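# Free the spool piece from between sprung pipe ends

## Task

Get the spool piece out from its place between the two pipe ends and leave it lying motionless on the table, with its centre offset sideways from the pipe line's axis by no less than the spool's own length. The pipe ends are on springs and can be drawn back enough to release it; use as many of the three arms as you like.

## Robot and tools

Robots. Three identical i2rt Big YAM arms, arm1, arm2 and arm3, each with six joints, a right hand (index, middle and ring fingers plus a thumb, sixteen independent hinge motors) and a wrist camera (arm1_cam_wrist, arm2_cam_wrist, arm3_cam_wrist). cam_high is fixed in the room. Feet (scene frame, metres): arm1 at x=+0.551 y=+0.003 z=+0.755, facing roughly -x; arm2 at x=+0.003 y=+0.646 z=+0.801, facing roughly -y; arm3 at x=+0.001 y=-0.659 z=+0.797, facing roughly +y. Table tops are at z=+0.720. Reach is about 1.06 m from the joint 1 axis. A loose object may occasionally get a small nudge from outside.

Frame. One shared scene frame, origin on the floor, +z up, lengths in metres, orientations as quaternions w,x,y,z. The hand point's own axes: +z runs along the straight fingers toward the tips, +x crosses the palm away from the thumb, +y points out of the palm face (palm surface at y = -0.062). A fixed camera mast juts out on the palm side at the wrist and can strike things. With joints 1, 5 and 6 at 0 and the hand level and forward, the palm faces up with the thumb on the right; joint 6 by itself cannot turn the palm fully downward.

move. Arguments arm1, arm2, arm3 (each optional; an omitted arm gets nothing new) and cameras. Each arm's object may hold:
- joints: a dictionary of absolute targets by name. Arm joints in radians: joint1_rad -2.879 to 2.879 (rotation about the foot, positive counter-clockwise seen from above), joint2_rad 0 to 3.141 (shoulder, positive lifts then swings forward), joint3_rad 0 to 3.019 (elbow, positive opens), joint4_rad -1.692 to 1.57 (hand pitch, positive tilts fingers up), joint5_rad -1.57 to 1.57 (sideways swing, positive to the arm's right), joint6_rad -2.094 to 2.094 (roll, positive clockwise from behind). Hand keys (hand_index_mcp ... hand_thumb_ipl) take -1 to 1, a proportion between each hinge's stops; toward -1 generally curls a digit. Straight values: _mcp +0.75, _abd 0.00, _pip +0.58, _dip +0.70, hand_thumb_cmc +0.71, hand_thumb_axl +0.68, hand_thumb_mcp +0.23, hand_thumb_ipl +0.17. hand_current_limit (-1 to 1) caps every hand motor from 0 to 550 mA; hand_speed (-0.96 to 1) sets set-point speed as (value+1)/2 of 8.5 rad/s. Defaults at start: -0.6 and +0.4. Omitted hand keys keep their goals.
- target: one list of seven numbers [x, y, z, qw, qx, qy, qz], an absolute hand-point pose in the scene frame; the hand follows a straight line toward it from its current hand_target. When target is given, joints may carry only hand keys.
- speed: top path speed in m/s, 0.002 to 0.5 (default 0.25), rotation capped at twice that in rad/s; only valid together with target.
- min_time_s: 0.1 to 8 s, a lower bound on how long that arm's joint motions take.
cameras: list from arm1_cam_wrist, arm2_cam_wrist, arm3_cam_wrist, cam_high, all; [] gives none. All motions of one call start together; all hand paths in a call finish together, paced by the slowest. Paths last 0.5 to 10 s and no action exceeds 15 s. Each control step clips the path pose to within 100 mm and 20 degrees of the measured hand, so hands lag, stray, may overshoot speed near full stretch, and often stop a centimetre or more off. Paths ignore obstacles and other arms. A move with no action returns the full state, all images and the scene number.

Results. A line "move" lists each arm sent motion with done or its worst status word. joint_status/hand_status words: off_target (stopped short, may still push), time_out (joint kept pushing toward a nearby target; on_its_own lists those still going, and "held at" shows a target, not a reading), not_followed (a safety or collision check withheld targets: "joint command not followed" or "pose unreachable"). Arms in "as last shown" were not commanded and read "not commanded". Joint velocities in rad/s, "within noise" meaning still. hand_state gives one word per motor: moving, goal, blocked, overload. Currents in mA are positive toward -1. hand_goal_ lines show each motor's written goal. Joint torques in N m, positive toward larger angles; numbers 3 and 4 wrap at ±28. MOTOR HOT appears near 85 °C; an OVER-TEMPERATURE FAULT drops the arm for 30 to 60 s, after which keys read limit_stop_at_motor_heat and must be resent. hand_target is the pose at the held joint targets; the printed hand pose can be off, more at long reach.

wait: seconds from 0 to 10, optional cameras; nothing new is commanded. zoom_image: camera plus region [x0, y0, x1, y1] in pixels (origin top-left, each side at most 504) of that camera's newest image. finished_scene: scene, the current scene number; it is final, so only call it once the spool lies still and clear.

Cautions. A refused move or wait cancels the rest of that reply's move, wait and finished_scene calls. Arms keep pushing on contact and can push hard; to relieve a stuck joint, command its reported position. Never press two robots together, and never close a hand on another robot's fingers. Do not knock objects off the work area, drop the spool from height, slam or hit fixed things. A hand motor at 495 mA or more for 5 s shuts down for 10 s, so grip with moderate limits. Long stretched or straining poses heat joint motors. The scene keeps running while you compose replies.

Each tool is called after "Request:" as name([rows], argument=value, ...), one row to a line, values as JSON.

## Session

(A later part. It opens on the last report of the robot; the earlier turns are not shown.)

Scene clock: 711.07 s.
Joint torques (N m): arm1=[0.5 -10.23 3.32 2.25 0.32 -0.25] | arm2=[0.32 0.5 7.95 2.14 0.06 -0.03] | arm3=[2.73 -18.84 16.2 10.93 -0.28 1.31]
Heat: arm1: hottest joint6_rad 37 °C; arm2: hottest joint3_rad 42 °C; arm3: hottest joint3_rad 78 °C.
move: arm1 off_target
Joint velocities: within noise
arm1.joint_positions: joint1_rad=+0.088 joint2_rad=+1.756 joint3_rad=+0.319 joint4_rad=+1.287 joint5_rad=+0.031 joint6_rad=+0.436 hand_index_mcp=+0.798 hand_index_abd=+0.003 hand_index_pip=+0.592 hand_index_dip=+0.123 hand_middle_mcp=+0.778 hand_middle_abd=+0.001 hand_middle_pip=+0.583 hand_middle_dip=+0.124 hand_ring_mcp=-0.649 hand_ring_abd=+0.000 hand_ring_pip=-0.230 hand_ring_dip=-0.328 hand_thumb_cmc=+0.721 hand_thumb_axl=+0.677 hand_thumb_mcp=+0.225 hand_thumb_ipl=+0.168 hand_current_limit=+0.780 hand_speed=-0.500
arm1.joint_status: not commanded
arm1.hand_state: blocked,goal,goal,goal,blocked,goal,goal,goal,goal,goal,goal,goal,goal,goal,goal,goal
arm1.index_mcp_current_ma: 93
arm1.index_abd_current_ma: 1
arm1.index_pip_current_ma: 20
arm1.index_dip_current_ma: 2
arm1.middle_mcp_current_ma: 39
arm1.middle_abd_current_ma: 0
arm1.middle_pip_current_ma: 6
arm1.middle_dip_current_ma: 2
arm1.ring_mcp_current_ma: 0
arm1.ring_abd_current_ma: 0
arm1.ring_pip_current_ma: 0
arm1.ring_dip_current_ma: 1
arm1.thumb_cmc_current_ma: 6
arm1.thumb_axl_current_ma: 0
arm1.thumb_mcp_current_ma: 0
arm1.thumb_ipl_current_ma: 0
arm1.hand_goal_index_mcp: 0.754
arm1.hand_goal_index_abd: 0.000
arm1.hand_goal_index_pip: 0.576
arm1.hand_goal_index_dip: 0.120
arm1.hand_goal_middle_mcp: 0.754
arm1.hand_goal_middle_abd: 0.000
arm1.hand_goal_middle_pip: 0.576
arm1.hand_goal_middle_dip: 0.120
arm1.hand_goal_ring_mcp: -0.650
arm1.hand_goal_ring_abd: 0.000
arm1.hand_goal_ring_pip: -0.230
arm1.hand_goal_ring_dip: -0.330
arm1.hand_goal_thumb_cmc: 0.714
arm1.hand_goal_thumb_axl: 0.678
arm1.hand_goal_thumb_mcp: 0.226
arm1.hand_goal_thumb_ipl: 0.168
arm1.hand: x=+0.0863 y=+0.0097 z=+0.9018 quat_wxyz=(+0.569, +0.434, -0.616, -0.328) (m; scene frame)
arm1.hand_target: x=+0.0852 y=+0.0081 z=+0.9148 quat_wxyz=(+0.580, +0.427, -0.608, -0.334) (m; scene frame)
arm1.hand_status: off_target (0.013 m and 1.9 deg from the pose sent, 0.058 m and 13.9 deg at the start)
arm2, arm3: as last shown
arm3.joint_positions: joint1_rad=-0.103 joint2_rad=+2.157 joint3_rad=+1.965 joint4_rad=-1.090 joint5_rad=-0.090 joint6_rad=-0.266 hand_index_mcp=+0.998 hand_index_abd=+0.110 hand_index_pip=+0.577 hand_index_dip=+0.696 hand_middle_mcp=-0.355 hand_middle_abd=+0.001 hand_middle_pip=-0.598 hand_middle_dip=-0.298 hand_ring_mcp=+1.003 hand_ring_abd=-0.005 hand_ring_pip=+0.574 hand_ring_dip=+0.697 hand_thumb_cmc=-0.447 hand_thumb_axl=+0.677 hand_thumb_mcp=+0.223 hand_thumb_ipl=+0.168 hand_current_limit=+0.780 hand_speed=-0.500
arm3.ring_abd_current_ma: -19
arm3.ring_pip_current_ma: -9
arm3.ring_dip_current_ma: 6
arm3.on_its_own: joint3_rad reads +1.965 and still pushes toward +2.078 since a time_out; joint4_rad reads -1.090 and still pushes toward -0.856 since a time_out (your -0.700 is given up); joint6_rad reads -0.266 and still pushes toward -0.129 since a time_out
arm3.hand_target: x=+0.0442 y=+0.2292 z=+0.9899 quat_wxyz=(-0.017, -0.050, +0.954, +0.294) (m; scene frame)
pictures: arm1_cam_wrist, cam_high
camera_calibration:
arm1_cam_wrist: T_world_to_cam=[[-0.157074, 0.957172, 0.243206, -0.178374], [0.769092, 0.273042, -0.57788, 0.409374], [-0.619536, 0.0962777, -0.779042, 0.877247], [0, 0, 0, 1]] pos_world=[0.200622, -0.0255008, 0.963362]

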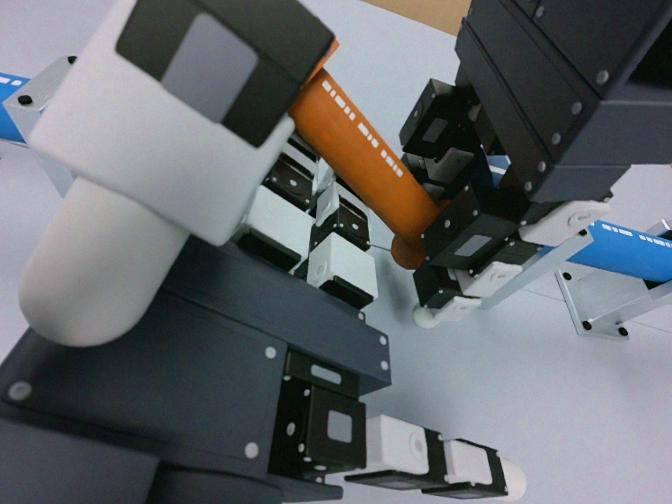

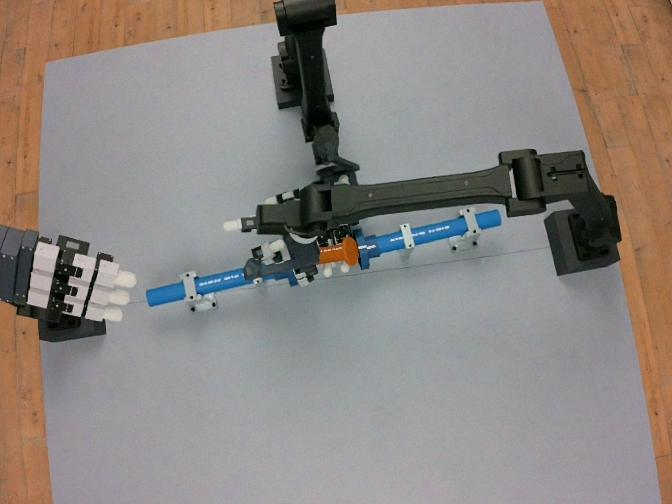

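Request:
move(arm1={"target": [0.083, 0.022, 0.94, 0.6184, 0.3437, -0.6589, -0.2555], "speed": 0.08}, cameras=["arm1_cam_wrist", "cam_high"])

Request:
zoom_image(camera="cam_high", region=[230, 190, 430, 310])

Scene clock: 738.57 s.
Joint torques (N m): arm1=[0.38 -9.05 5.86 2.21 0.18 -0.18] | arm2=[0.73 0.03 8.35 2.15 0.11 0.02] | arm3=[2.73 -18.84 16.2 10.92 -0.27 1.31]
Heat: arm1: hottest joint3_rad 35 °C; arm2: hottest joint3_rad 42 °C; arm3: hottest joint3_rad 78 °C.
move: arm1 off_target
Joint velocities: within noise
arm1.joint_positions: joint1_rad=+0.091 joint2_rad=+1.546 joint3_rad=+0.319 joint4_rad=+1.065 joint5_rad=+0.039 joint6_rad=+0.694 hand_index_mcp=+0.798 hand_index_abd=+0.001 hand_index_pip=+0.595 hand_index_dip=+0.123 hand_middle_mcp=+0.755 hand_middle_abd=+0.001 hand_middle_pip=+0.582 hand_middle_dip=+0.123 hand_ring_mcp=-0.649 hand_ring_abd=+0.000 hand_ring_pip=-0.230 hand_ring_dip=-0.328 hand_thumb_cmc=+0.721 hand_thumb_axl=+0.677 hand_thumb_mcp=+0.225 hand_thumb_ipl=+0.168 hand_current_limit=+0.780 hand_speed=-0.500
arm1.joint_status: not commanded
arm1.hand_state: blocked,goal,goal,goal,goal,goal,goal,goal,goal,goal,goal,goal,goal,goal,goal,goal
arm1.index_mcp_current_ma: 93
arm1.index_abd_current_ma: 0
arm1.index_pip_current_ma: 25
arm1.index_dip_current_ma: 2
arm1.middle_mcp_current_ma: 0
arm1.middle_abd_current_ma: 0
arm1.middle_pip_current_ma: 5
arm1.middle_dip_current_ma: 2
arm1.ring_mcp_current_ma: 0
arm1.ring_abd_current_ma: 0
arm1.ring_pip_current_ma: 0
arm1.ring_dip_current_ma: 1
arm1.thumb_cmc_current_ma: 6
arm1.thumb_axl_current_ma: 0
arm1.thumb_mcp_current_ma: 0
arm1.thumb_ipl_current_ma: 0
arm1.hand_goal_index_mcp: 0.754
arm1.hand_goal_index_abd: 0.000
arm1.hand_goal_index_pip: 0.576
arm1.hand_goal_index_dip: 0.120
arm1.hand_goal_middle_mcp: 0.754
arm1.hand_goal_middle_abd: 0.000
arm1.hand_goal_middle_pip: 0.576
arm1.hand_goal_middle_dip: 0.120
arm1.hand_goal_ring_mcp: -0.650
arm1.hand_goal_ring_abd: 0.000
arm1.hand_goal_ring_pip: -0.230
arm1.hand_goal_ring_dip: -0.330
arm1.hand_goal_thumb_cmc: 0.714
arm1.hand_goal_thumb_axl: 0.678
arm1.hand_goal_thumb_mcp: 0.226
arm1.hand_goal_thumb_ipl: 0.168
arm1.hand: x=+0.0880 y=+0.0254 z=+0.9217 quat_wxyz=(+0.601, +0.352, -0.672, -0.253) (m; scene frame)
arm1.hand_target: x=+0.0834 y=+0.0221 z=+0.9398 quat_wxyz=(+0.618, +0.344, -0.659, -0.255) (m; scene frame)
arm1.hand_status: off_target (0.019 m and 2.7 deg from the pose sent, 0.040 m and 15.3 deg at the start)
arm2, arm3: as last shown
arm3.joint_positions: joint1_rad=-0.103 joint2_rad=+2.157 joint3_rad=+1.965 joint4_rad=-1.090 joint5_rad=-0.090 joint6_rad=-0.266 hand_index_mcp=+0.998 hand_index_abd=+0.110 hand_index_pip=+0.577 hand_index_dip=+0.696 hand_middle_mcp=-0.355 hand_middle_abd=+0.001 hand_middle_pip=-0.598 hand_middle_dip=-0.298 hand_ring_mcp=+1.003 hand_ring_abd=-0.004 hand_ring_pip=+0.574 hand_ring_dip=+0.697 hand_thumb_cmc=-0.447 hand_thumb_axl=+0.677 hand_thumb_mcp=+0.223 hand_thumb_ipl=+0.168 hand_current_limit=+0.780 hand_speed=-0.500
arm3.ring_abd_current_ma: -15
arm3.on_its_own: joint3_rad reads +1.965 and still pushes toward +2.078 since a time_out; joint4_rad reads -1.090 and still pushes toward -0.856 since a time_out (your -0.700 is given up); joint6_rad reads -0.266 and still pushes toward -0.129 since a time_out
arm3.hand_target: x=+0.0442 y=+0.2292 z=+0.9899 quat_wxyz=(-0.016, -0.050, +0.954, +0.294) (m; scene frame)
pictures: arm1_cam_wrist, cam_high
camera_calibration:
arm1_cam_wrist: T_world_to_cam=[[-0.120092, 0.992729, -0.0082188, 0.0296504], [0.797433, 0.091529, -0.596425, 0.434535], [-0.591336, -0.0781799, -0.802626, 0.916033], [0, 0, 0, 1]] pos_world=[0.198732, 0.00240798, 0.994643]

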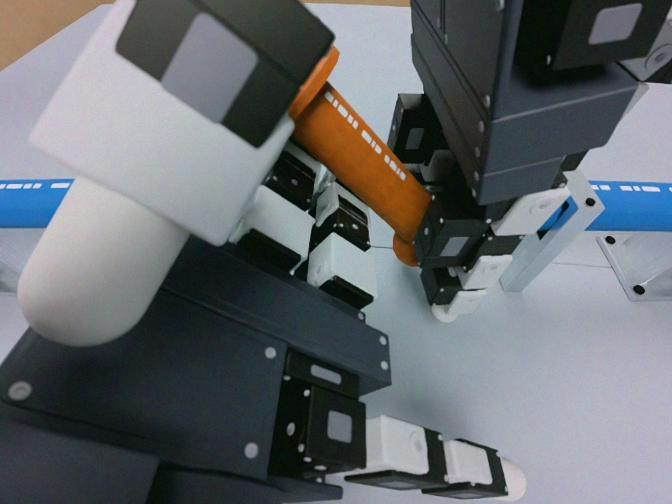

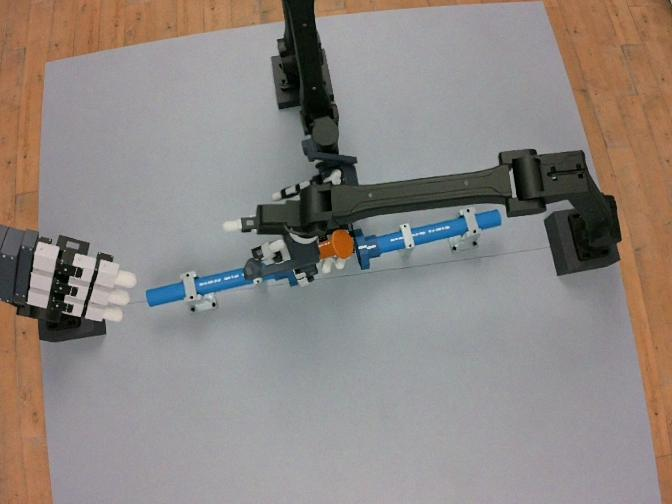

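Scaled by 2.520 from the camera's 672x504 image, which has a finer 960x720 frame.

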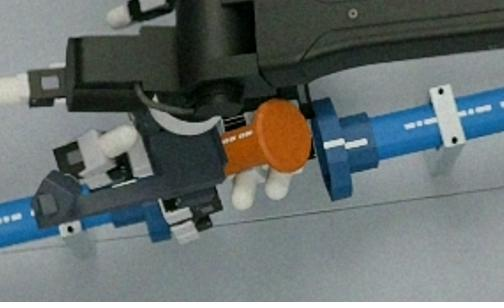

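Request:
move(arm1={"target": [0.087, -0.018, 0.97, 0.6184, 0.3437, -0.6589, -0.2555], "speed": 0.08}, cameras=["arm1_cam_wrist", "cam_high", "arm3_cam_wrist"])

Request:
zoom_image(camera="cam_high", region=[230, 190, 430, 310])

Scene clock: 772.07 s.
Joint torques (N m): arm1=[0.26 -6.77 7.99 1.65 0.19 -0.13] | arm2=[0.38 -0.38 8.02 2.17 0.08 0.01] | arm3=[2.61 -18.84 16.21 10.91 -0.29 1.28]
Heat: arm1: hottest joint3_rad 36 °C; arm2: hottest joint3_rad 42 °C; arm3: hottest joint3_rad 79 °C.
move: arm1 off_target
Joint velocities: within noise
arm1.joint_positions: joint1_rad=+0.229 joint2_rad=+1.394 joint3_rad=+0.337 joint4_rad=+0.921 joint5_rad=+0.176 joint6_rad=+0.703 hand_index_mcp=+0.769 hand_index_abd=+0.000 hand_index_pip=+0.582 hand_index_dip=+0.123 hand_middle_mcp=+0.760 hand_middle_abd=+0.002 hand_middle_pip=+0.580 hand_middle_dip=+0.123 hand_ring_mcp=-0.649 hand_ring_abd=+0.000 hand_ring_pip=-0.230 hand_ring_dip=-0.328 hand_thumb_cmc=+0.721 hand_thumb_axl=+0.677 hand_thumb_mcp=+0.225 hand_thumb_ipl=+0.168 hand_current_limit=+0.780 hand_speed=-0.500
arm1.joint_status: not commanded
arm1.hand_state: goal,goal,goal,goal,goal,goal,goal,goal,goal,goal,goal,goal,goal,goal,goal,goal
arm1.index_mcp_current_ma: 19
arm1.index_abd_current_ma: 0
arm1.index_pip_current_ma: 5
arm1.index_dip_current_ma: 2
arm1.middle_mcp_current_ma: 5
arm1.middle_abd_current_ma: 1
arm1.middle_pip_current_ma: 2
arm1.middle_dip_current_ma: 2
arm1.ring_mcp_current_ma: 0
arm1.ring_abd_current_ma: 0
arm1.ring_pip_current_ma: 0
arm1.ring_dip_current_ma: 1
arm1.thumb_cmc_current_ma: 6
arm1.thumb_axl_current_ma: 0
arm1.thumb_mcp_current_ma: 0
arm1.thumb_ipl_current_ma: 0
arm1.hand_goal_index_mcp: 0.754
arm1.hand_goal_index_abd: 0.000
arm1.hand_goal_index_pip: 0.576
arm1.hand_goal_index_dip: 0.120
arm1.hand_goal_middle_mcp: 0.754
arm1.hand_goal_middle_abd: 0.000
arm1.hand_goal_middle_pip: 0.576
arm1.hand_goal_middle_dip: 0.120
arm1.hand_goal_ring_mcp: -0.650
arm1.hand_goal_ring_abd: 0.000
arm1.hand_goal_ring_pip: -0.230
arm1.hand_goal_ring_dip: -0.330
arm1.hand_goal_thumb_cmc: 0.714
arm1.hand_goal_thumb_axl: 0.678
arm1.hand_goal_thumb_mcp: 0.226
arm1.hand_goal_thumb_ipl: 0.168
arm1.hand: x=+0.0955 y=-0.0136 z=+0.9613 quat_wxyz=(+0.610, +0.351, -0.662, -0.259) (m; scene frame)
arm1.hand_target: x=+0.0874 y=-0.0180 z=+0.9702 quat_wxyz=(+0.619, +0.344, -0.659, -0.255) (m; scene frame)
arm1.hand_status: off_target (0.013 m and 1.3 deg from the pose sent, 0.065 m and 2.7 deg at the start)
arm2, arm3: as last shown
arm3.joint_positions: joint1_rad=-0.102 joint2_rad=+2.157 joint3_rad=+1.965 joint4_rad=-1.090 joint5_rad=-0.090 joint6_rad=-0.263 hand_index_mcp=+0.997 hand_index_abd=+0.109 hand_index_pip=+0.577 hand_index_dip=+0.696 hand_middle_mcp=-0.355 hand_middle_abd=+0.001 hand_middle_pip=-0.598 hand_middle_dip=-0.298 hand_ring_mcp=+1.003 hand_ring_abd=-0.002 hand_ring_pip=+0.572 hand_ring_dip=+0.697 hand_thumb_cmc=-0.447 hand_thumb_axl=+0.677 hand_thumb_mcp=+0.223 hand_thumb_ipl=+0.168 hand_current_limit=+0.780 hand_speed=-0.500
arm3.index_mcp_current_ma: -18
arm3.index_abd_current_ma: 38
arm3.middle_mcp_current_ma: 26
arm3.ring_mcp_current_ma: 14
arm3.ring_abd_current_ma: -6
arm3.ring_pip_current_ma: -20
arm3.thumb_cmc_current_ma: 13
arm3.thumb_mcp_current_ma: -18
arm3.on_its_own: joint3_rad reads +1.965 and still pushes toward +2.078 since a time_out; joint4_rad reads -1.090 and still pushes toward -0.856 since a time_out (your -0.700 is given up); joint6_rad reads -0.263 and still pushes toward -0.129 since a time_out
arm3.hand: x=+0.0466 y=+0.1573 z=+0.9210 quat_wxyz=(-0.020, -0.100, +0.984, +0.149) (m; scene frame)
arm3.hand_target: x=+0.0440 y=+0.2292 z=+0.9899 quat_wxyz=(-0.017, -0.050, +0.954, +0.294) (m; scene frame)
pictures: arm1_cam_wrist, arm3_cam_wrist, cam_high
camera_calibration:
arm1_cam_wrist: T_world_to_cam=[[-0.121655, 0.992572, 0.000667397, 0.0611909], [0.77903, 0.0958989, -0.61961, 0.479745], [-0.615072, -0.0748589, -0.78491, 0.934496], [0, 0, 0, 1]] pos_world=[0.208491, -0.036788, 1.03071]
arm3_cam_wrist: T_world_to_cam=[[0.605594, 0.773033, 0.18888, -0.291643], [0.606473, -0.602017, 0.519391, -0.45613], [0.515215, -0.19999, -0.833401, 0.902568], [0, 0, 0, 1]] pos_world=[-0.0117691, 0.131356, 1.0442]

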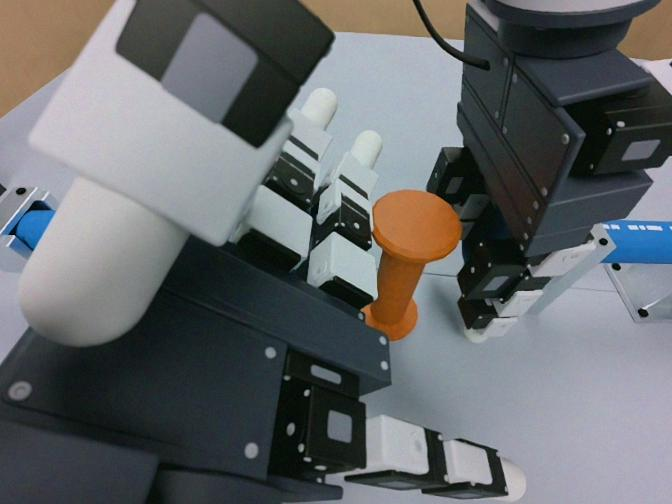

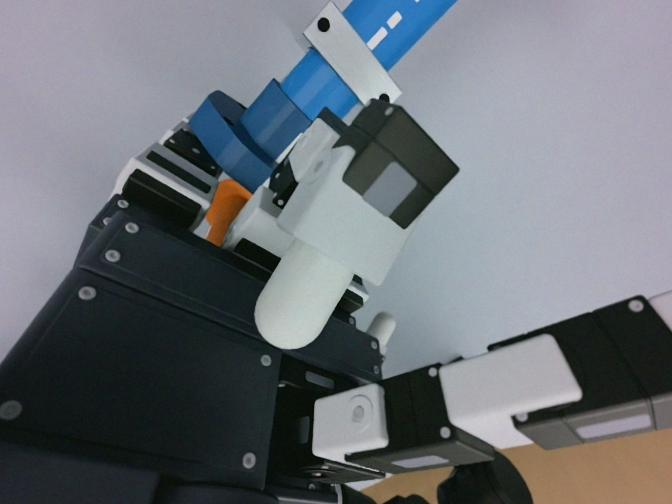

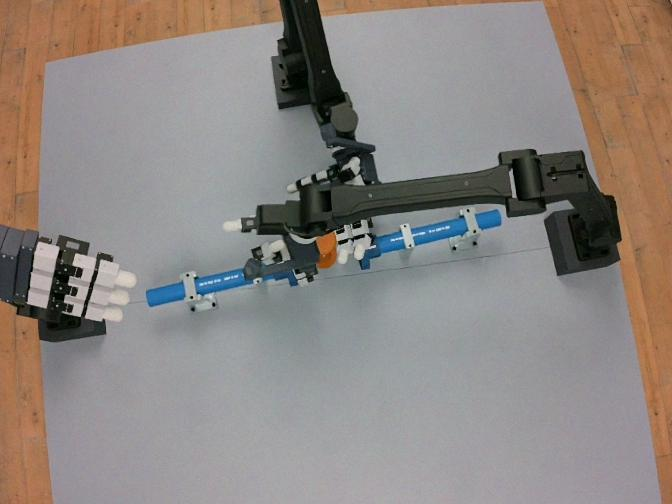

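Scaled by 2.520 from the camera's 672x504 image, which has a finer 960x720 frame.

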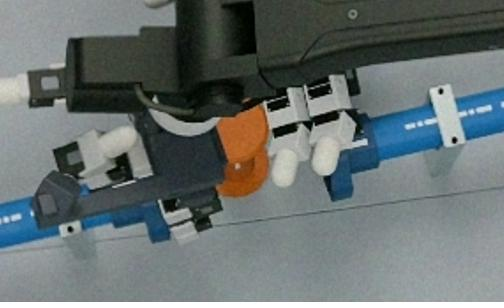

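Request:
move(arm1={"target": [0.095, -0.02, 1.0, 0.6184, 0.3437, -0.6589, -0.2555], "speed": 0.1}, cameras=["arm1_cam_wrist", "cam_high"])

Request:
zoom_image(camera="arm1_cam_wrist", region=[300, 120, 600, 420])

Scene clock: 816.87 s.
Joint torques (N m): arm1=[0.56 -5.6 9.42 1.66 0.2 -0.09] | arm2=[0.09 -0.03 8.42 2.36 0.06 -0.01] | arm3=[2.67 -18.84 16.25 10.93 -0.29 1.28]
Heat: arm1: hottest joint3_rad 39 °C; arm2: hottest joint3_rad 42 °C; arm3: hottest joint3_rad 80 °C.
move: arm1 off_target
Joint velocities: within noise
arm1.joint_positions: joint1_rad=+0.242 joint2_rad=+1.253 joint3_rad=+0.343 joint4_rad=+0.767 joint5_rad=+0.191 joint6_rad=+0.703 hand_index_mcp=+0.769 hand_index_abd=+0.000 hand_index_pip=+0.582 hand_index_dip=+0.123 hand_middle_mcp=+0.760 hand_middle_abd=+0.002 hand_middle_pip=+0.580 hand_middle_dip=+0.123 hand_ring_mcp=-0.649 hand_ring_abd=+0.000 hand_ring_pip=-0.230 hand_ring_dip=-0.328 hand_thumb_cmc=+0.721 hand_thumb_axl=+0.677 hand_thumb_mcp=+0.225 hand_thumb_ipl=+0.168 hand_current_limit=+0.780 hand_speed=-0.500
arm1.joint_status: not commanded
arm1.hand_state: goal,goal,goal,goal,goal,goal,goal,goal,goal,goal,goal,goal,goal,goal,goal,goal
arm1.index_mcp_current_ma: 19
arm1.index_abd_current_ma: 0
arm1.index_pip_current_ma: 5
arm1.index_dip_current_ma: 2
arm1.middle_mcp_current_ma: 5
arm1.middle_abd_current_ma: 1
arm1.middle_pip_current_ma: 2
arm1.middle_dip_current_ma: 2
arm1.ring_mcp_current_ma: 0
arm1.ring_abd_current_ma: 0
arm1.ring_pip_current_ma: 0
arm1.ring_dip_current_ma: 1
arm1.thumb_cmc_current_ma: 6
arm1.thumb_axl_current_ma: 0
arm1.thumb_mcp_current_ma: 0
arm1.thumb_ipl_current_ma: 0
arm1.hand_goal_index_mcp: 0.754
arm1.hand_goal_index_abd: 0.000
arm1.hand_goal_index_pip: 0.576
arm1.hand_goal_index_dip: 0.120
arm1.hand_goal_middle_mcp: 0.754
arm1.hand_goal_middle_abd: 0.000
arm1.hand_goal_middle_pip: 0.576
arm1.hand_goal_middle_dip: 0.120
arm1.hand_goal_ring_mcp: -0.650
arm1.hand_goal_ring_abd: 0.000
arm1.hand_goal_ring_pip: -0.230
arm1.hand_goal_ring_dip: -0.330
arm1.hand_goal_thumb_cmc: 0.714
arm1.hand_goal_thumb_axl: 0.678
arm1.hand_goal_thumb_mcp: 0.226
arm1.hand_goal_thumb_ipl: 0.168
arm1.hand: x=+0.1040 y=-0.0146 z=+0.9867 quat_wxyz=(+0.607, +0.352, -0.663, -0.260) (m; scene frame)
arm1.hand_target: x=+0.0956 y=-0.0199 z=+1.0002 quat_wxyz=(+0.619, +0.344, -0.659, -0.256) (m; scene frame)
arm1.hand_status: off_target (0.017 m and 1.8 deg from the pose sent, 0.039 m and 1.3 deg at the start)
arm2.joint_positions: joint1_rad=-0.286 joint2_rad=+0.634 joint3_rad=+1.418 joint4_rad=-1.227 joint5_rad=+0.054 joint6_rad=+1.067 hand_index_mcp=+0.755 hand_index_abd=+0.000 hand_index_pip=+0.577 hand_index_dip=+0.696 hand_middle_mcp=+0.755 hand_middle_abd=+0.000 hand_middle_pip=+0.577 hand_middle_dip=+0.696 hand_ring_mcp=+0.755 hand_ring_abd=+0.000 hand_ring_pip=+0.577 hand_ring_dip=+0.696 hand_thumb_cmc=+0.715 hand_thumb_axl=+0.677 hand_thumb_mcp=+0.226 hand_thumb_ipl=+0.168 hand_current_limit=+0.400 hand_speed=-0.600
arm2.joint_status: not commanded
arm2.hand_state: goal,goal,goal,goal,goal,goal,goal,goal,goal,goal,goal,goal,goal,goal,goal,goal
arm2.index_mcp_current_ma: 2
arm2.index_abd_current_ma: 0
arm2.index_pip_current_ma: 1
arm2.index_dip_current_ma: 0
arm2.middle_mcp_current_ma: 2
arm2.middle_abd_current_ma: 0
arm2.middle_pip_current_ma: 1
arm2.middle_dip_current_ma: 0
arm2.ring_mcp_current_ma: 1
arm2.ring_abd_current_ma: 0
arm2.ring_pip_current_ma: 1
arm2.ring_dip_current_ma: 0
arm2.thumb_cmc_current_ma: 1
arm2.thumb_axl_current_ma: -1
arm2.thumb_mcp_current_ma: 0
arm2.thumb_ipl_current_ma: 0
arm2.hand_goal_index_mcp: 0.754
arm2.hand_goal_index_abd: 0.000
arm2.hand_goal_index_pip: 0.576
arm2.hand_goal_index_dip: 0.696
arm2.hand_goal_middle_mcp: 0.754
arm2.hand_goal_middle_abd: 0.000
arm2.hand_goal_middle_pip: 0.576
arm2.hand_goal_middle_dip: 0.696
arm2.hand_goal_ring_mcp: 0.754
arm2.hand_goal_ring_abd: 0.000
arm2.hand_goal_ring_pip: 0.576
arm2.hand_goal_ring_dip: 0.696
arm2.hand_goal_thumb_cmc: 0.714
arm2.hand_goal_thumb_axl: 0.678
arm2.hand_goal_thumb_mcp: 0.226
arm2.hand_goal_thumb_ipl: 0.168
arm2.hand: x=-0.1518 y=+0.4200 z=+1.3948 quat_wxyz=(+0.498, +0.661, -0.526, +0.194) (m; scene frame)
arm2.hand_target: x=-0.1510 y=+0.4236 z=+1.4078 quat_wxyz=(+0.510, +0.655, -0.521, +0.199) (m; scene frame)
arm2.hand_status: not commanded
arm3: as last shown
arm3.on_its_own: joint3_rad reads +1.965 and still pushes toward +2.078 since a time_out; joint4_rad reads -1.090 and still pushes toward -0.856 since a time_out (your -0.700 is given up); joint6_rad reads -0.263 and still pushes toward -0.129 since a time_out
pictures: arm1_cam_wrist, cam_high
camera_calibration:
arm1_cam_wrist: T_world_to_cam=[[-0.119859, 0.992784, 0.00371131, 0.0600167], [0.78342, 0.096877, -0.613896, 0.482996], [-0.609826, -0.0706732, -0.789378, 0.963544], [0, 0, 0, 1]] pos_world=[0.216398, -0.0382781, 1.05689]

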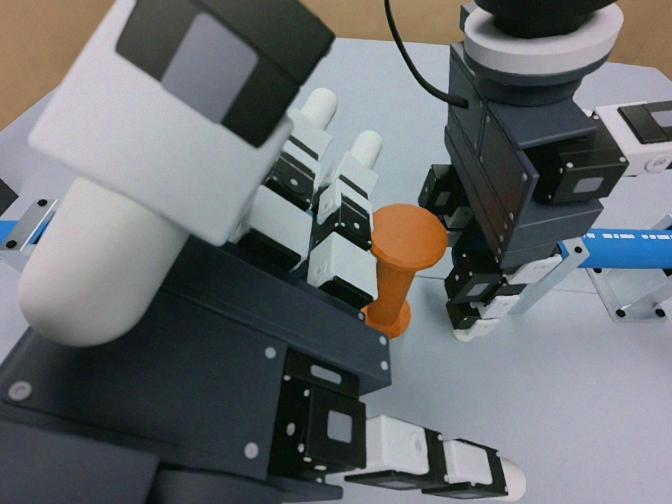

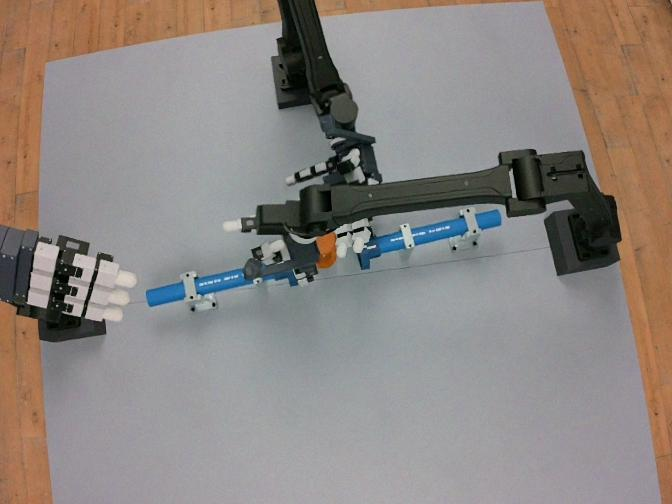

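Scaled by 1.680 from the camera's 672x504 image, which has a finer 960x720 frame.

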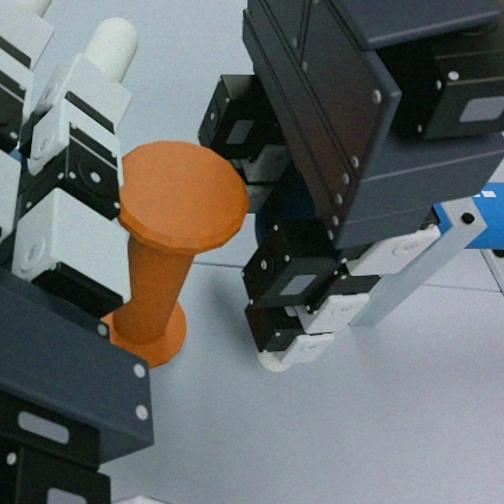

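Request:
move(arm3={"target": [0.050, 0.165, 1.01, -0.0069, -0.0439, 0.9867, 0.1562], "speed": 0.06}, arm1={"target": [0.18, -0.035, 1.07, 0.6902, 0.3325, -0.6093, -0.2034], "speed": 0.12, "joints": {"hand_index_dip": 0.7, "hand_middle_dip": 0.7}}, cameras=["arm1_cam_wrist", "arm3_cam_wrist", "cam_high"])

Scene clock: 844.50 s.
Joint torques (N m): arm1=[0.56 -1.67 8.54 1.59 -0.04 -0.1] | arm2=[-0.09 0.67 8.24 2.17 0.03 -0.01] | arm3=[2.02 -22.95 14.35 2.41 -0.31 0.23]
Heat: arm1: hottest joint3_rad 41 °C; arm2: hottest joint3_rad 42 °C; arm3: hottest joint3_rad 79 °C.
move: arm1 done; arm3 off_target
Joint velocities: within noise
arm1.joint_positions: joint1_rad=+0.345 joint2_rad=+0.767 joint3_rad=+0.273 joint4_rad=+0.529 joint5_rad=+0.175 joint6_rad=+0.764 hand_index_mcp=+0.769 hand_index_abd=+0.000 hand_index_pip=+0.582 hand_index_dip=+0.698 hand_middle_mcp=+0.760 hand_middle_abd=+0.002 hand_middle_pip=+0.580 hand_middle_dip=+0.698 hand_ring_mcp=-0.650 hand_ring_abd=+0.000 hand_ring_pip=-0.230 hand_ring_dip=-0.328 hand_thumb_cmc=+0.721 hand_thumb_axl=+0.677 hand_thumb_mcp=+0.225 hand_thumb_ipl=+0.168 hand_current_limit=+0.780 hand_speed=-0.500
arm1.joint_status: all done
arm1.hand_state: goal,goal,goal,goal,goal,goal,goal,goal,goal,goal,goal,goal,goal,goal,goal,goal
arm1.index_mcp_current_ma: 19
arm1.index_abd_current_ma: 0
arm1.index_pip_current_ma: 5
arm1.index_dip_current_ma: -1
arm1.middle_mcp_current_ma: 5
arm1.middle_abd_current_ma: 1
arm1.middle_pip_current_ma: 2
arm1.middle_dip_current_ma: -1
arm1.ring_mcp_current_ma: 0
arm1.ring_abd_current_ma: 0
arm1.ring_pip_current_ma: 0
arm1.ring_dip_current_ma: 1
arm1.thumb_cmc_current_ma: 6
arm1.thumb_axl_current_ma: 0
arm1.thumb_mcp_current_ma: 0
arm1.thumb_ipl_current_ma: 0
arm1.hand_goal_index_mcp: 0.754
arm1.hand_goal_index_abd: 0.000
arm1.hand_goal_index_pip: 0.576
arm1.hand_goal_index_dip: 0.700
arm1.hand_goal_middle_mcp: 0.754
arm1.hand_goal_middle_abd: 0.000
arm1.hand_goal_middle_pip: 0.576
arm1.hand_goal_middle_dip: 0.700
arm1.hand_goal_ring_mcp: -0.650
arm1.hand_goal_ring_abd: 0.000
arm1.hand_goal_ring_pip: -0.230
arm1.hand_goal_ring_dip: -0.330
arm1.hand_goal_thumb_cmc: 0.714
arm1.hand_goal_thumb_axl: 0.678
arm1.hand_goal_thumb_mcp: 0.226
arm1.hand_goal_thumb_ipl: 0.168
arm1.hand: x=+0.1791 y=-0.0323 z=+1.0744 quat_wxyz=(+0.691, +0.332, -0.605, -0.213) (m; scene frame)
arm1.hand_target: x=+0.1800 y=-0.0349 z=+1.0700 quat_wxyz=(+0.690, +0.333, -0.609, -0.204) (m; scene frame)
arm1.hand_status: done (0.005 m and 1.2 deg from the pose sent, 0.115 m and 13.3 deg at the start)
arm2: as last shown
arm3.joint_positions: joint1_rad=-0.097 joint2_rad=+2.135 joint3_rad=+2.045 joint4_rad=-1.300 joint5_rad=-0.045 joint6_rad=-0.163 hand_index_mcp=+0.992 hand_index_abd=+0.103 hand_index_pip=+0.572 hand_index_dip=+0.696 hand_middle_mcp=-0.355 hand_middle_abd=+0.001 hand_middle_pip=-0.598 hand_middle_dip=-0.298 hand_ring_mcp=+1.001 hand_ring_abd=-0.005 hand_ring_pip=+0.600 hand_ring_dip=+0.697 hand_thumb_cmc=-0.447 hand_thumb_axl=+0.677 hand_thumb_mcp=+0.223 hand_thumb_ipl=+0.168 hand_current_limit=+0.780 hand_speed=-0.500
arm3.joint_status: not commanded
arm3.hand_state: goal,goal,goal,goal,goal,goal,goal,goal,goal,goal,blocked,goal,goal,goal,goal,goal
arm3.index_mcp_current_ma: -42
arm3.index_abd_current_ma: 11
arm3.index_pip_current_ma: -20
arm3.index_dip_current_ma: 0
arm3.middle_mcp_current_ma: 27
arm3.middle_abd_current_ma: 4
arm3.middle_pip_current_ma: 11
arm3.middle_dip_current_ma: 11
arm3.ring_mcp_current_ma: 4
arm3.ring_abd_current_ma: -23
arm3.ring_pip_current_ma: 118
arm3.ring_dip_current_ma: 5
arm3.thumb_cmc_current_ma: 12
arm3.thumb_axl_current_ma: -4
arm3.thumb_mcp_current_ma: -18
arm3.thumb_ipl_current_ma: -2
arm3.hand_goal_index_mcp: 1.000
arm3.hand_goal_index_abd: 0.100
arm3.hand_goal_index_pip: 0.576
arm3.hand_goal_index_dip: 0.696
arm3.hand_goal_middle_mcp: -0.360
arm3.hand_goal_middle_abd: 0.000
arm3.hand_goal_middle_pip: -0.600
arm3.hand_goal_middle_dip: -0.300
arm3.hand_goal_ring_mcp: 1.000
arm3.hand_goal_ring_abd: 0.000
arm3.hand_goal_ring_pip: 0.576
arm3.hand_goal_ring_dip: 0.696
arm3.hand_goal_thumb_cmc: -0.450
arm3.hand_goal_thumb_axl: 0.678
arm3.hand_goal_thumb_mcp: 0.226
arm3.hand_goal_thumb_ipl: 0.168
arm3.hand: x=+0.0572 y=+0.1316 z=+0.9491 quat_wxyz=(-0.012, -0.049, +0.994, +0.092) (m; scene frame)
arm3.hand_target: x=+0.0494 y=+0.1579 z=+1.0113 quat_wxyz=(-0.008, -0.044, +0.987, +0.157) (m; scene frame)
arm3.hand_status: off_target (0.070 m and 7.4 deg from the pose sent, 0.089 m and 6.6 deg at the start; pose on its path clipped on 48 of 92 steps)
pictures: arm1_cam_wrist, arm3_cam_wrist, cam_high
camera_calibration:
arm1_cam_wrist: T_world_to_cam=[[-0.239936, 0.967337, -0.0817888, 0.198795], [0.662854, 0.101692, -0.741811, 0.638855], [-0.709264, -0.232201, -0.665603, 0.95683], [0, 0, 0, 1]] pos_world=[0.302876, -0.0350911, 1.12704]
arm3_cam_wrist: T_world_to_cam=[[0.680737, 0.724248, 0.109829, -0.206358], [0.537819, -0.595939, 0.596328, -0.562434], [0.497341, -0.346874, -0.795192, 0.899497], [0, 0, 0, 1]] pos_world=[-0.00439372, 0.126291, 1.07333]

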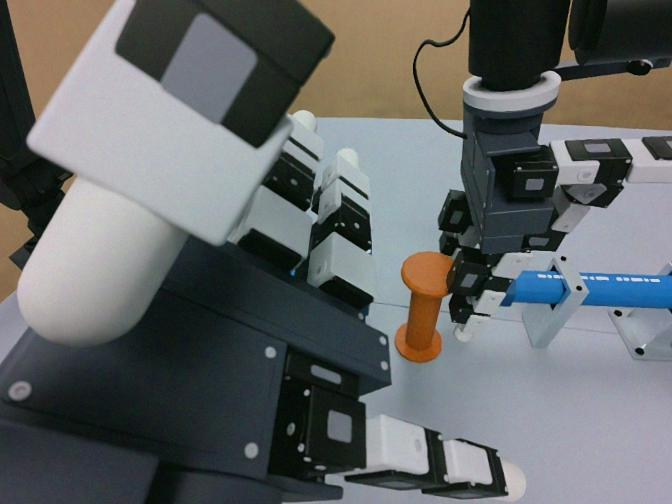

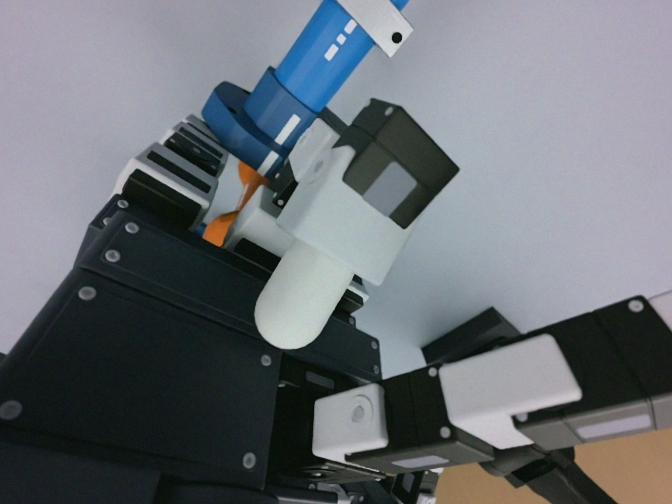

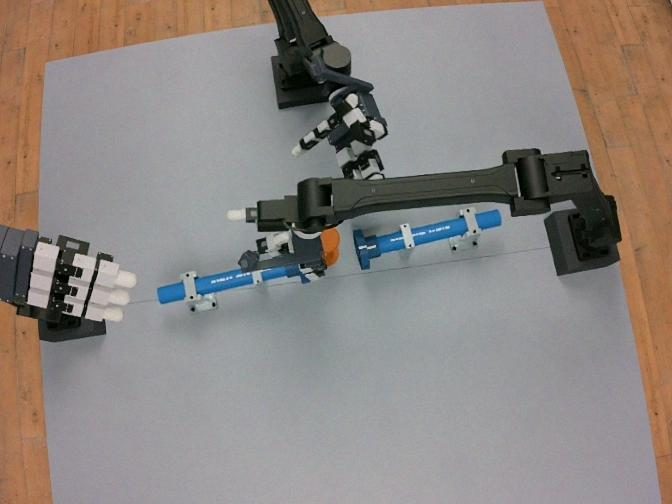

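Request:
move(arm3={"target": [0.055, 0.14, 1.1, -0.0069, -0.0439, 0.9867, 0.1562], "speed": 0.12})

Request:
move(arm1={"joints": {"joint1_rad": 1.15}, "min_time_s": 4}, arm3={"target": [0.09, 0.06, 1.1, -0.0516, 0.6735, 0.736, 0.0473], "speed": 0.25, "joints": {"hand_index_mcp": 0.75, "hand_index_abd": 0, "hand_middle_mcp": 0.75, "hand_middle_pip": 0.58, "hand_middle_dip": 0.65, "hand_index_dip": 0.65, "hand_ring_mcp": -0.55, "hand_ring_pip": -0.3, "hand_ring_dip": -0.3, "hand_thumb_cmc": 0.3}}, cameras=["arm1_cam_wrist", "arm3_cam_wrist", "cam_high"])

Request:
zoom_image(camera="cam_high", region=[230, 190, 430, 310])

Scene clock: 873.27 s.
Joint torques (N m): arm1=[0.38 -1.49 8.55 1.61 -0.04 -0.11] | arm2=[-0.03 -0.5 8.05 2.15 0.06 0] | arm3=[1.2 -19.84 11.74 1.33 -0.16 0.06]
Heat: arm1: hottest joint3_rad 39 °C; arm2: hottest joint3_rad 42 °C; arm3: hottest joint3_rad 75 °C.
move: arm3 off_target
Joint velocities: within noise
arm1, arm2: as last shown
arm3.joint_positions: joint1_rad=-0.097 joint2_rad=+2.072 joint3_rad=+2.266 joint4_rad=-1.479 joint5_rad=-0.048 joint6_rad=-0.153 hand_index_mcp=+0.994 hand_index_abd=+0.102 hand_index_pip=+0.572 hand_index_dip=+0.696 hand_middle_mcp=-0.354 hand_middle_abd=+0.001 hand_middle_pip=-0.598 hand_middle_dip=-0.298 hand_ring_mcp=+1.000 hand_ring_abd=-0.003 hand_ring_pip=+0.578 hand_ring_dip=+0.697 hand_thumb_cmc=-0.447 hand_thumb_axl=+0.677 hand_thumb_mcp=+0.223 hand_thumb_ipl=+0.168 hand_current_limit=+0.780 hand_speed=-0.500
arm3.joint_status: not commanded
arm3.hand_state: goal,goal,goal,goal,goal,goal,goal,goal,goal,goal,goal,goal,goal,goal,goal,goal
arm3.index_mcp_current_ma: -29
arm3.index_abd_current_ma: 10
arm3.index_pip_current_ma: -18
arm3.index_dip_current_ma: 0
arm3.middle_mcp_current_ma: 29
arm3.middle_abd_current_ma: 4
arm3.middle_pip_current_ma: 11
arm3.middle_dip_current_ma: 11
arm3.ring_mcp_current_ma: 1
arm3.ring_abd_current_ma: -13
arm3.ring_pip_current_ma: 10
arm3.ring_dip_current_ma: 7
arm3.thumb_cmc_current_ma: 12
arm3.thumb_axl_current_ma: -4
arm3.thumb_mcp_current_ma: -18
arm3.thumb_ipl_current_ma: -2
arm3.hand_goal_index_mcp: 1.000
arm3.hand_goal_index_abd: 0.100
arm3.hand_goal_index_pip: 0.576
arm3.hand_goal_index_dip: 0.696
arm3.hand_goal_middle_mcp: -0.360
arm3.hand_goal_middle_abd: 0.000
arm3.hand_goal_middle_pip: -0.600
arm3.hand_goal_middle_dip: -0.300
arm3.hand_goal_ring_mcp: 1.000
arm3.hand_goal_ring_abd: 0.000
arm3.hand_goal_ring_pip: 0.576
arm3.hand_goal_ring_dip: 0.696
arm3.hand_goal_thumb_cmc: -0.450
arm3.hand_goal_thumb_axl: 0.678
arm3.hand_goal_thumb_mcp: 0.226
arm3.hand_goal_thumb_ipl: 0.168
arm3.hand: x=+0.0574 y=+0.1308 z=+1.0874 quat_wxyz=(-0.008, -0.045, +0.989, +0.144) (m; scene frame)
arm3.hand_target: x=+0.0550 y=+0.1392 z=+1.0999 quat_wxyz=(-0.007, -0.044, +0.987, +0.157) (m; scene frame)
arm3.hand_status: off_target (0.016 m and 1.4 deg from the pose sent, 0.151 m and 7.4 deg at the start; pose on its path clipped on 9 of 49 steps)
pictures: none

Scene clock: 877.70 s.
Joint torques (N m): arm1=[0.44 -1.79 8.58 1.62 -0.02 -0.1] | arm2=[0.44 0.56 8.05 2.37 0.11 0.11] | arm3=[0.5 -20.66 10.93 1.02 -0.03 0.04]
Heat: arm1: hottest joint3_rad 39 °C; arm2: hottest joint3_rad 42 °C; arm3: hottest joint3_rad 73 °C.
move: arm1 done; arm3 off_target
Joint velocities: within noise
arm1.joint_positions: joint1_rad=+1.142 joint2_rad=+0.767 joint3_rad=+0.273 joint4_rad=+0.529 joint5_rad=+0.175 joint6_rad=+0.764 hand_index_mcp=+0.768 hand_index_abd=+0.000 hand_index_pip=+0.582 hand_index_dip=+0.698 hand_middle_mcp=+0.760 hand_middle_abd=+0.002 hand_middle_pip=+0.580 hand_middle_dip=+0.698 hand_ring_mcp=-0.650 hand_ring_abd=+0.000 hand_ring_pip=-0.230 hand_ring_dip=-0.328 hand_thumb_cmc=+0.721 hand_thumb_axl=+0.677 hand_thumb_mcp=+0.225 hand_thumb_ipl=+0.168 hand_current_limit=+0.780 hand_speed=-0.500
arm1.joint_status: all done
arm1.hand_state: goal,goal,goal,goal,goal,goal,goal,goal,goal,goal,goal,goal,goal,goal,goal,goal
arm1.index_mcp_current_ma: 19
arm1.index_abd_current_ma: 0
arm1.index_pip_current_ma: 5
arm1.index_dip_current_ma: -1
arm1.middle_mcp_current_ma: 5
arm1.middle_abd_current_ma: 1
arm1.middle_pip_current_ma: 2
arm1.middle_dip_current_ma: -1
arm1.ring_mcp_current_ma: 0
arm1.ring_abd_current_ma: 0
arm1.ring_pip_current_ma: 0
arm1.ring_dip_current_ma: 1
arm1.thumb_cmc_current_ma: 6
arm1.thumb_axl_current_ma: 0
arm1.thumb_mcp_current_ma: 0
arm1.thumb_ipl_current_ma: 0
arm1.hand_goal_index_mcp: 0.754
arm1.hand_goal_index_abd: 0.000
arm1.hand_goal_index_pip: 0.576
arm1.hand_goal_index_dip: 0.700
arm1.hand_goal_middle_mcp: 0.754
arm1.hand_goal_middle_abd: 0.000
arm1.hand_goal_middle_pip: 0.576
arm1.hand_goal_middle_dip: 0.700
arm1.hand_goal_ring_mcp: -0.650
arm1.hand_goal_ring_abd: 0.000
arm1.hand_goal_ring_pip: -0.230
arm1.hand_goal_ring_dip: -0.330
arm1.hand_goal_thumb_cmc: 0.714
arm1.hand_goal_thumb_axl: 0.678
arm1.hand_goal_thumb_mcp: 0.226
arm1.hand_goal_thumb_ipl: 0.168
arm1.hand: x=+0.3185 y=-0.2901 z=+1.0736 quat_wxyz=(+0.719, +0.544, -0.427, +0.069) (m; scene frame)
arm1.hand_target: x=+0.3205 y=-0.2909 z=+1.0692 quat_wxyz=(+0.715, +0.545, -0.431, +0.077) (m; scene frame)
arm1.hand_status: not commanded
arm2: as last shown
arm3.joint_positions: joint1_rad=-0.023 joint2_rad=+2.217 joint3_rad=+2.607 joint4_rad=-1.688 joint5_rad=+0.010 joint6_rad=+1.438 hand_index_mcp=+0.752 hand_index_abd=+0.003 hand_index_pip=+0.573 hand_index_dip=+0.653 hand_middle_mcp=+0.749 hand_middle_abd=+0.001 hand_middle_pip=+0.578 hand_middle_dip=+0.648 hand_ring_mcp=-0.532 hand_ring_abd=-0.003 hand_ring_pip=-0.297 hand_ring_dip=-0.297 hand_thumb_cmc=+0.300 hand_thumb_axl=+0.677 hand_thumb_mcp=+0.223 hand_thumb_ipl=+0.168 hand_current_limit=+0.780 hand_speed=-0.500
arm3.joint_status: all done
arm3.hand_state: goal,goal,goal,goal,goal,goal,goal,goal,goal,goal,goal,goal,goal,goal,goal,goal
arm3.index_mcp_current_ma: 9
arm3.index_abd_current_ma: 13
arm3.index_pip_current_ma: -12
arm3.index_dip_current_ma: 14
arm3.middle_mcp_current_ma: -3
arm3.middle_abd_current_ma: 4
arm3.middle_pip_current_ma: -11
arm3.middle_dip_current_ma: -11
arm3.ring_mcp_current_ma: 95
arm3.ring_abd_current_ma: -10
arm3.ring_pip_current_ma: 15
arm3.ring_dip_current_ma: 12
arm3.thumb_cmc_current_ma: 0
arm3.thumb_axl_current_ma: -4
arm3.thumb_mcp_current_ma: -18
arm3.thumb_ipl_current_ma: -2
arm3.hand_goal_index_mcp: 0.750
arm3.hand_goal_index_abd: 0.000
arm3.hand_goal_index_pip: 0.576
arm3.hand_goal_index_dip: 0.650
arm3.hand_goal_middle_mcp: 0.750
arm3.hand_goal_middle_abd: 0.000
arm3.hand_goal_middle_pip: 0.580
arm3.hand_goal_middle_dip: 0.650
arm3.hand_goal_ring_mcp: -0.550
arm3.hand_goal_ring_abd: 0.000
arm3.hand_goal_ring_pip: -0.300
arm3.hand_goal_ring_dip: -0.300
arm3.hand_goal_thumb_cmc: 0.300
arm3.hand_goal_thumb_axl: 0.678
arm3.hand_goal_thumb_mcp: 0.226
arm3.hand_goal_thumb_ipl: 0.168
arm3.hand: x=+0.0871 y=+0.0541 z=+1.0937 quat_wxyz=(-0.086, +0.651, +0.747, +0.105) (m; scene frame)
arm3.hand_target: x=+0.0900 y=+0.0590 z=+1.0993 quat_wxyz=(-0.094, +0.655, +0.741, +0.112) (m; scene frame)
arm3.hand_status: off_target (0.009 m and 8.2 deg from the pose sent, 0.079 m and 90.4 deg at the start; a joint's target at an end of its range on 74 of 133 steps)
pictures: arm1_cam_wrist, arm3_cam_wrist, cam_high
camera_calibration:
arm1_cam_wrist: T_world_to_cam=[[-0.859933, 0.505083, -0.0735293, 0.536058], [0.38653, 0.550352, -0.740072, 0.788293], [-0.333331, -0.664834, -0.668496, 0.7532], [0, 0, 0, 1]] pos_world=[0.407339, -0.203839, 1.12632]
arm3_cam_wrist: T_world_to_cam=[[0.760158, -0.627049, -0.170203, 0.186019], [-0.461562, -0.705515, 0.537781, -0.553855], [-0.457296, -0.330239, -0.825725, 1.08831], [0, 0, 0, 1]] pos_world=[0.100636, 0.0852914, 1.22816]

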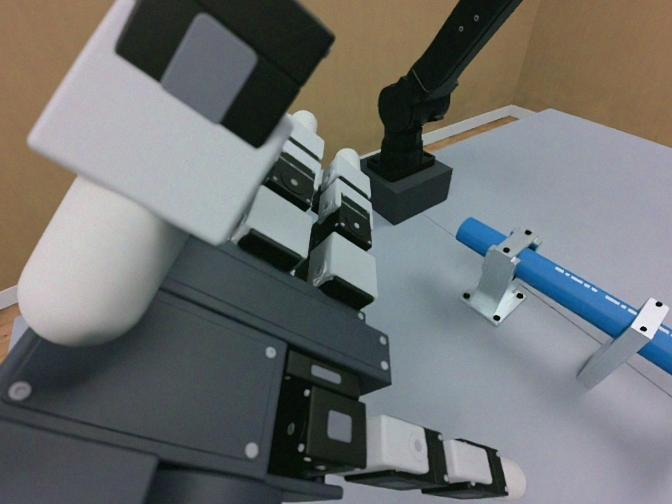

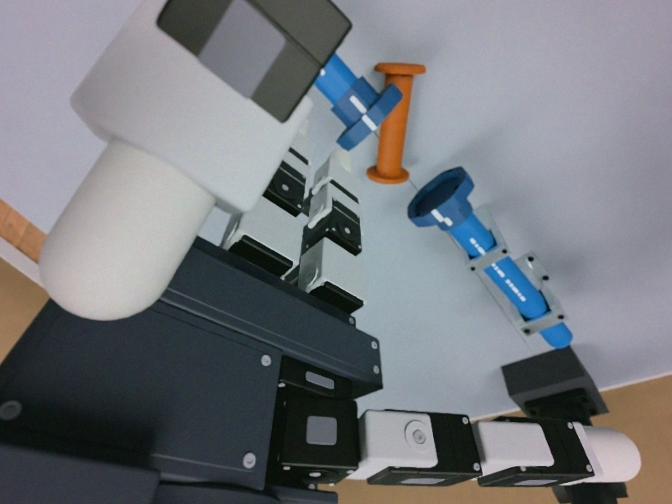

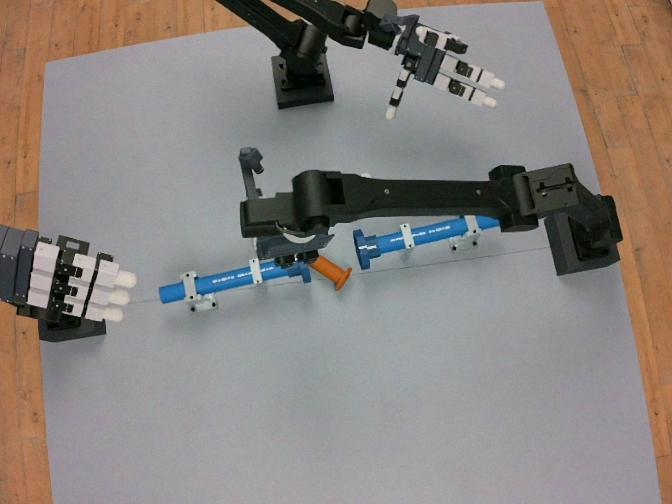

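Scaled by 2.520 from the camera's 672x504 image, which has a finer 960x720 frame.

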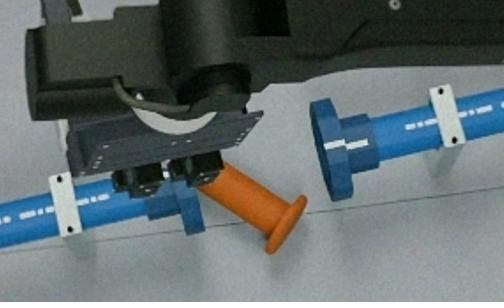

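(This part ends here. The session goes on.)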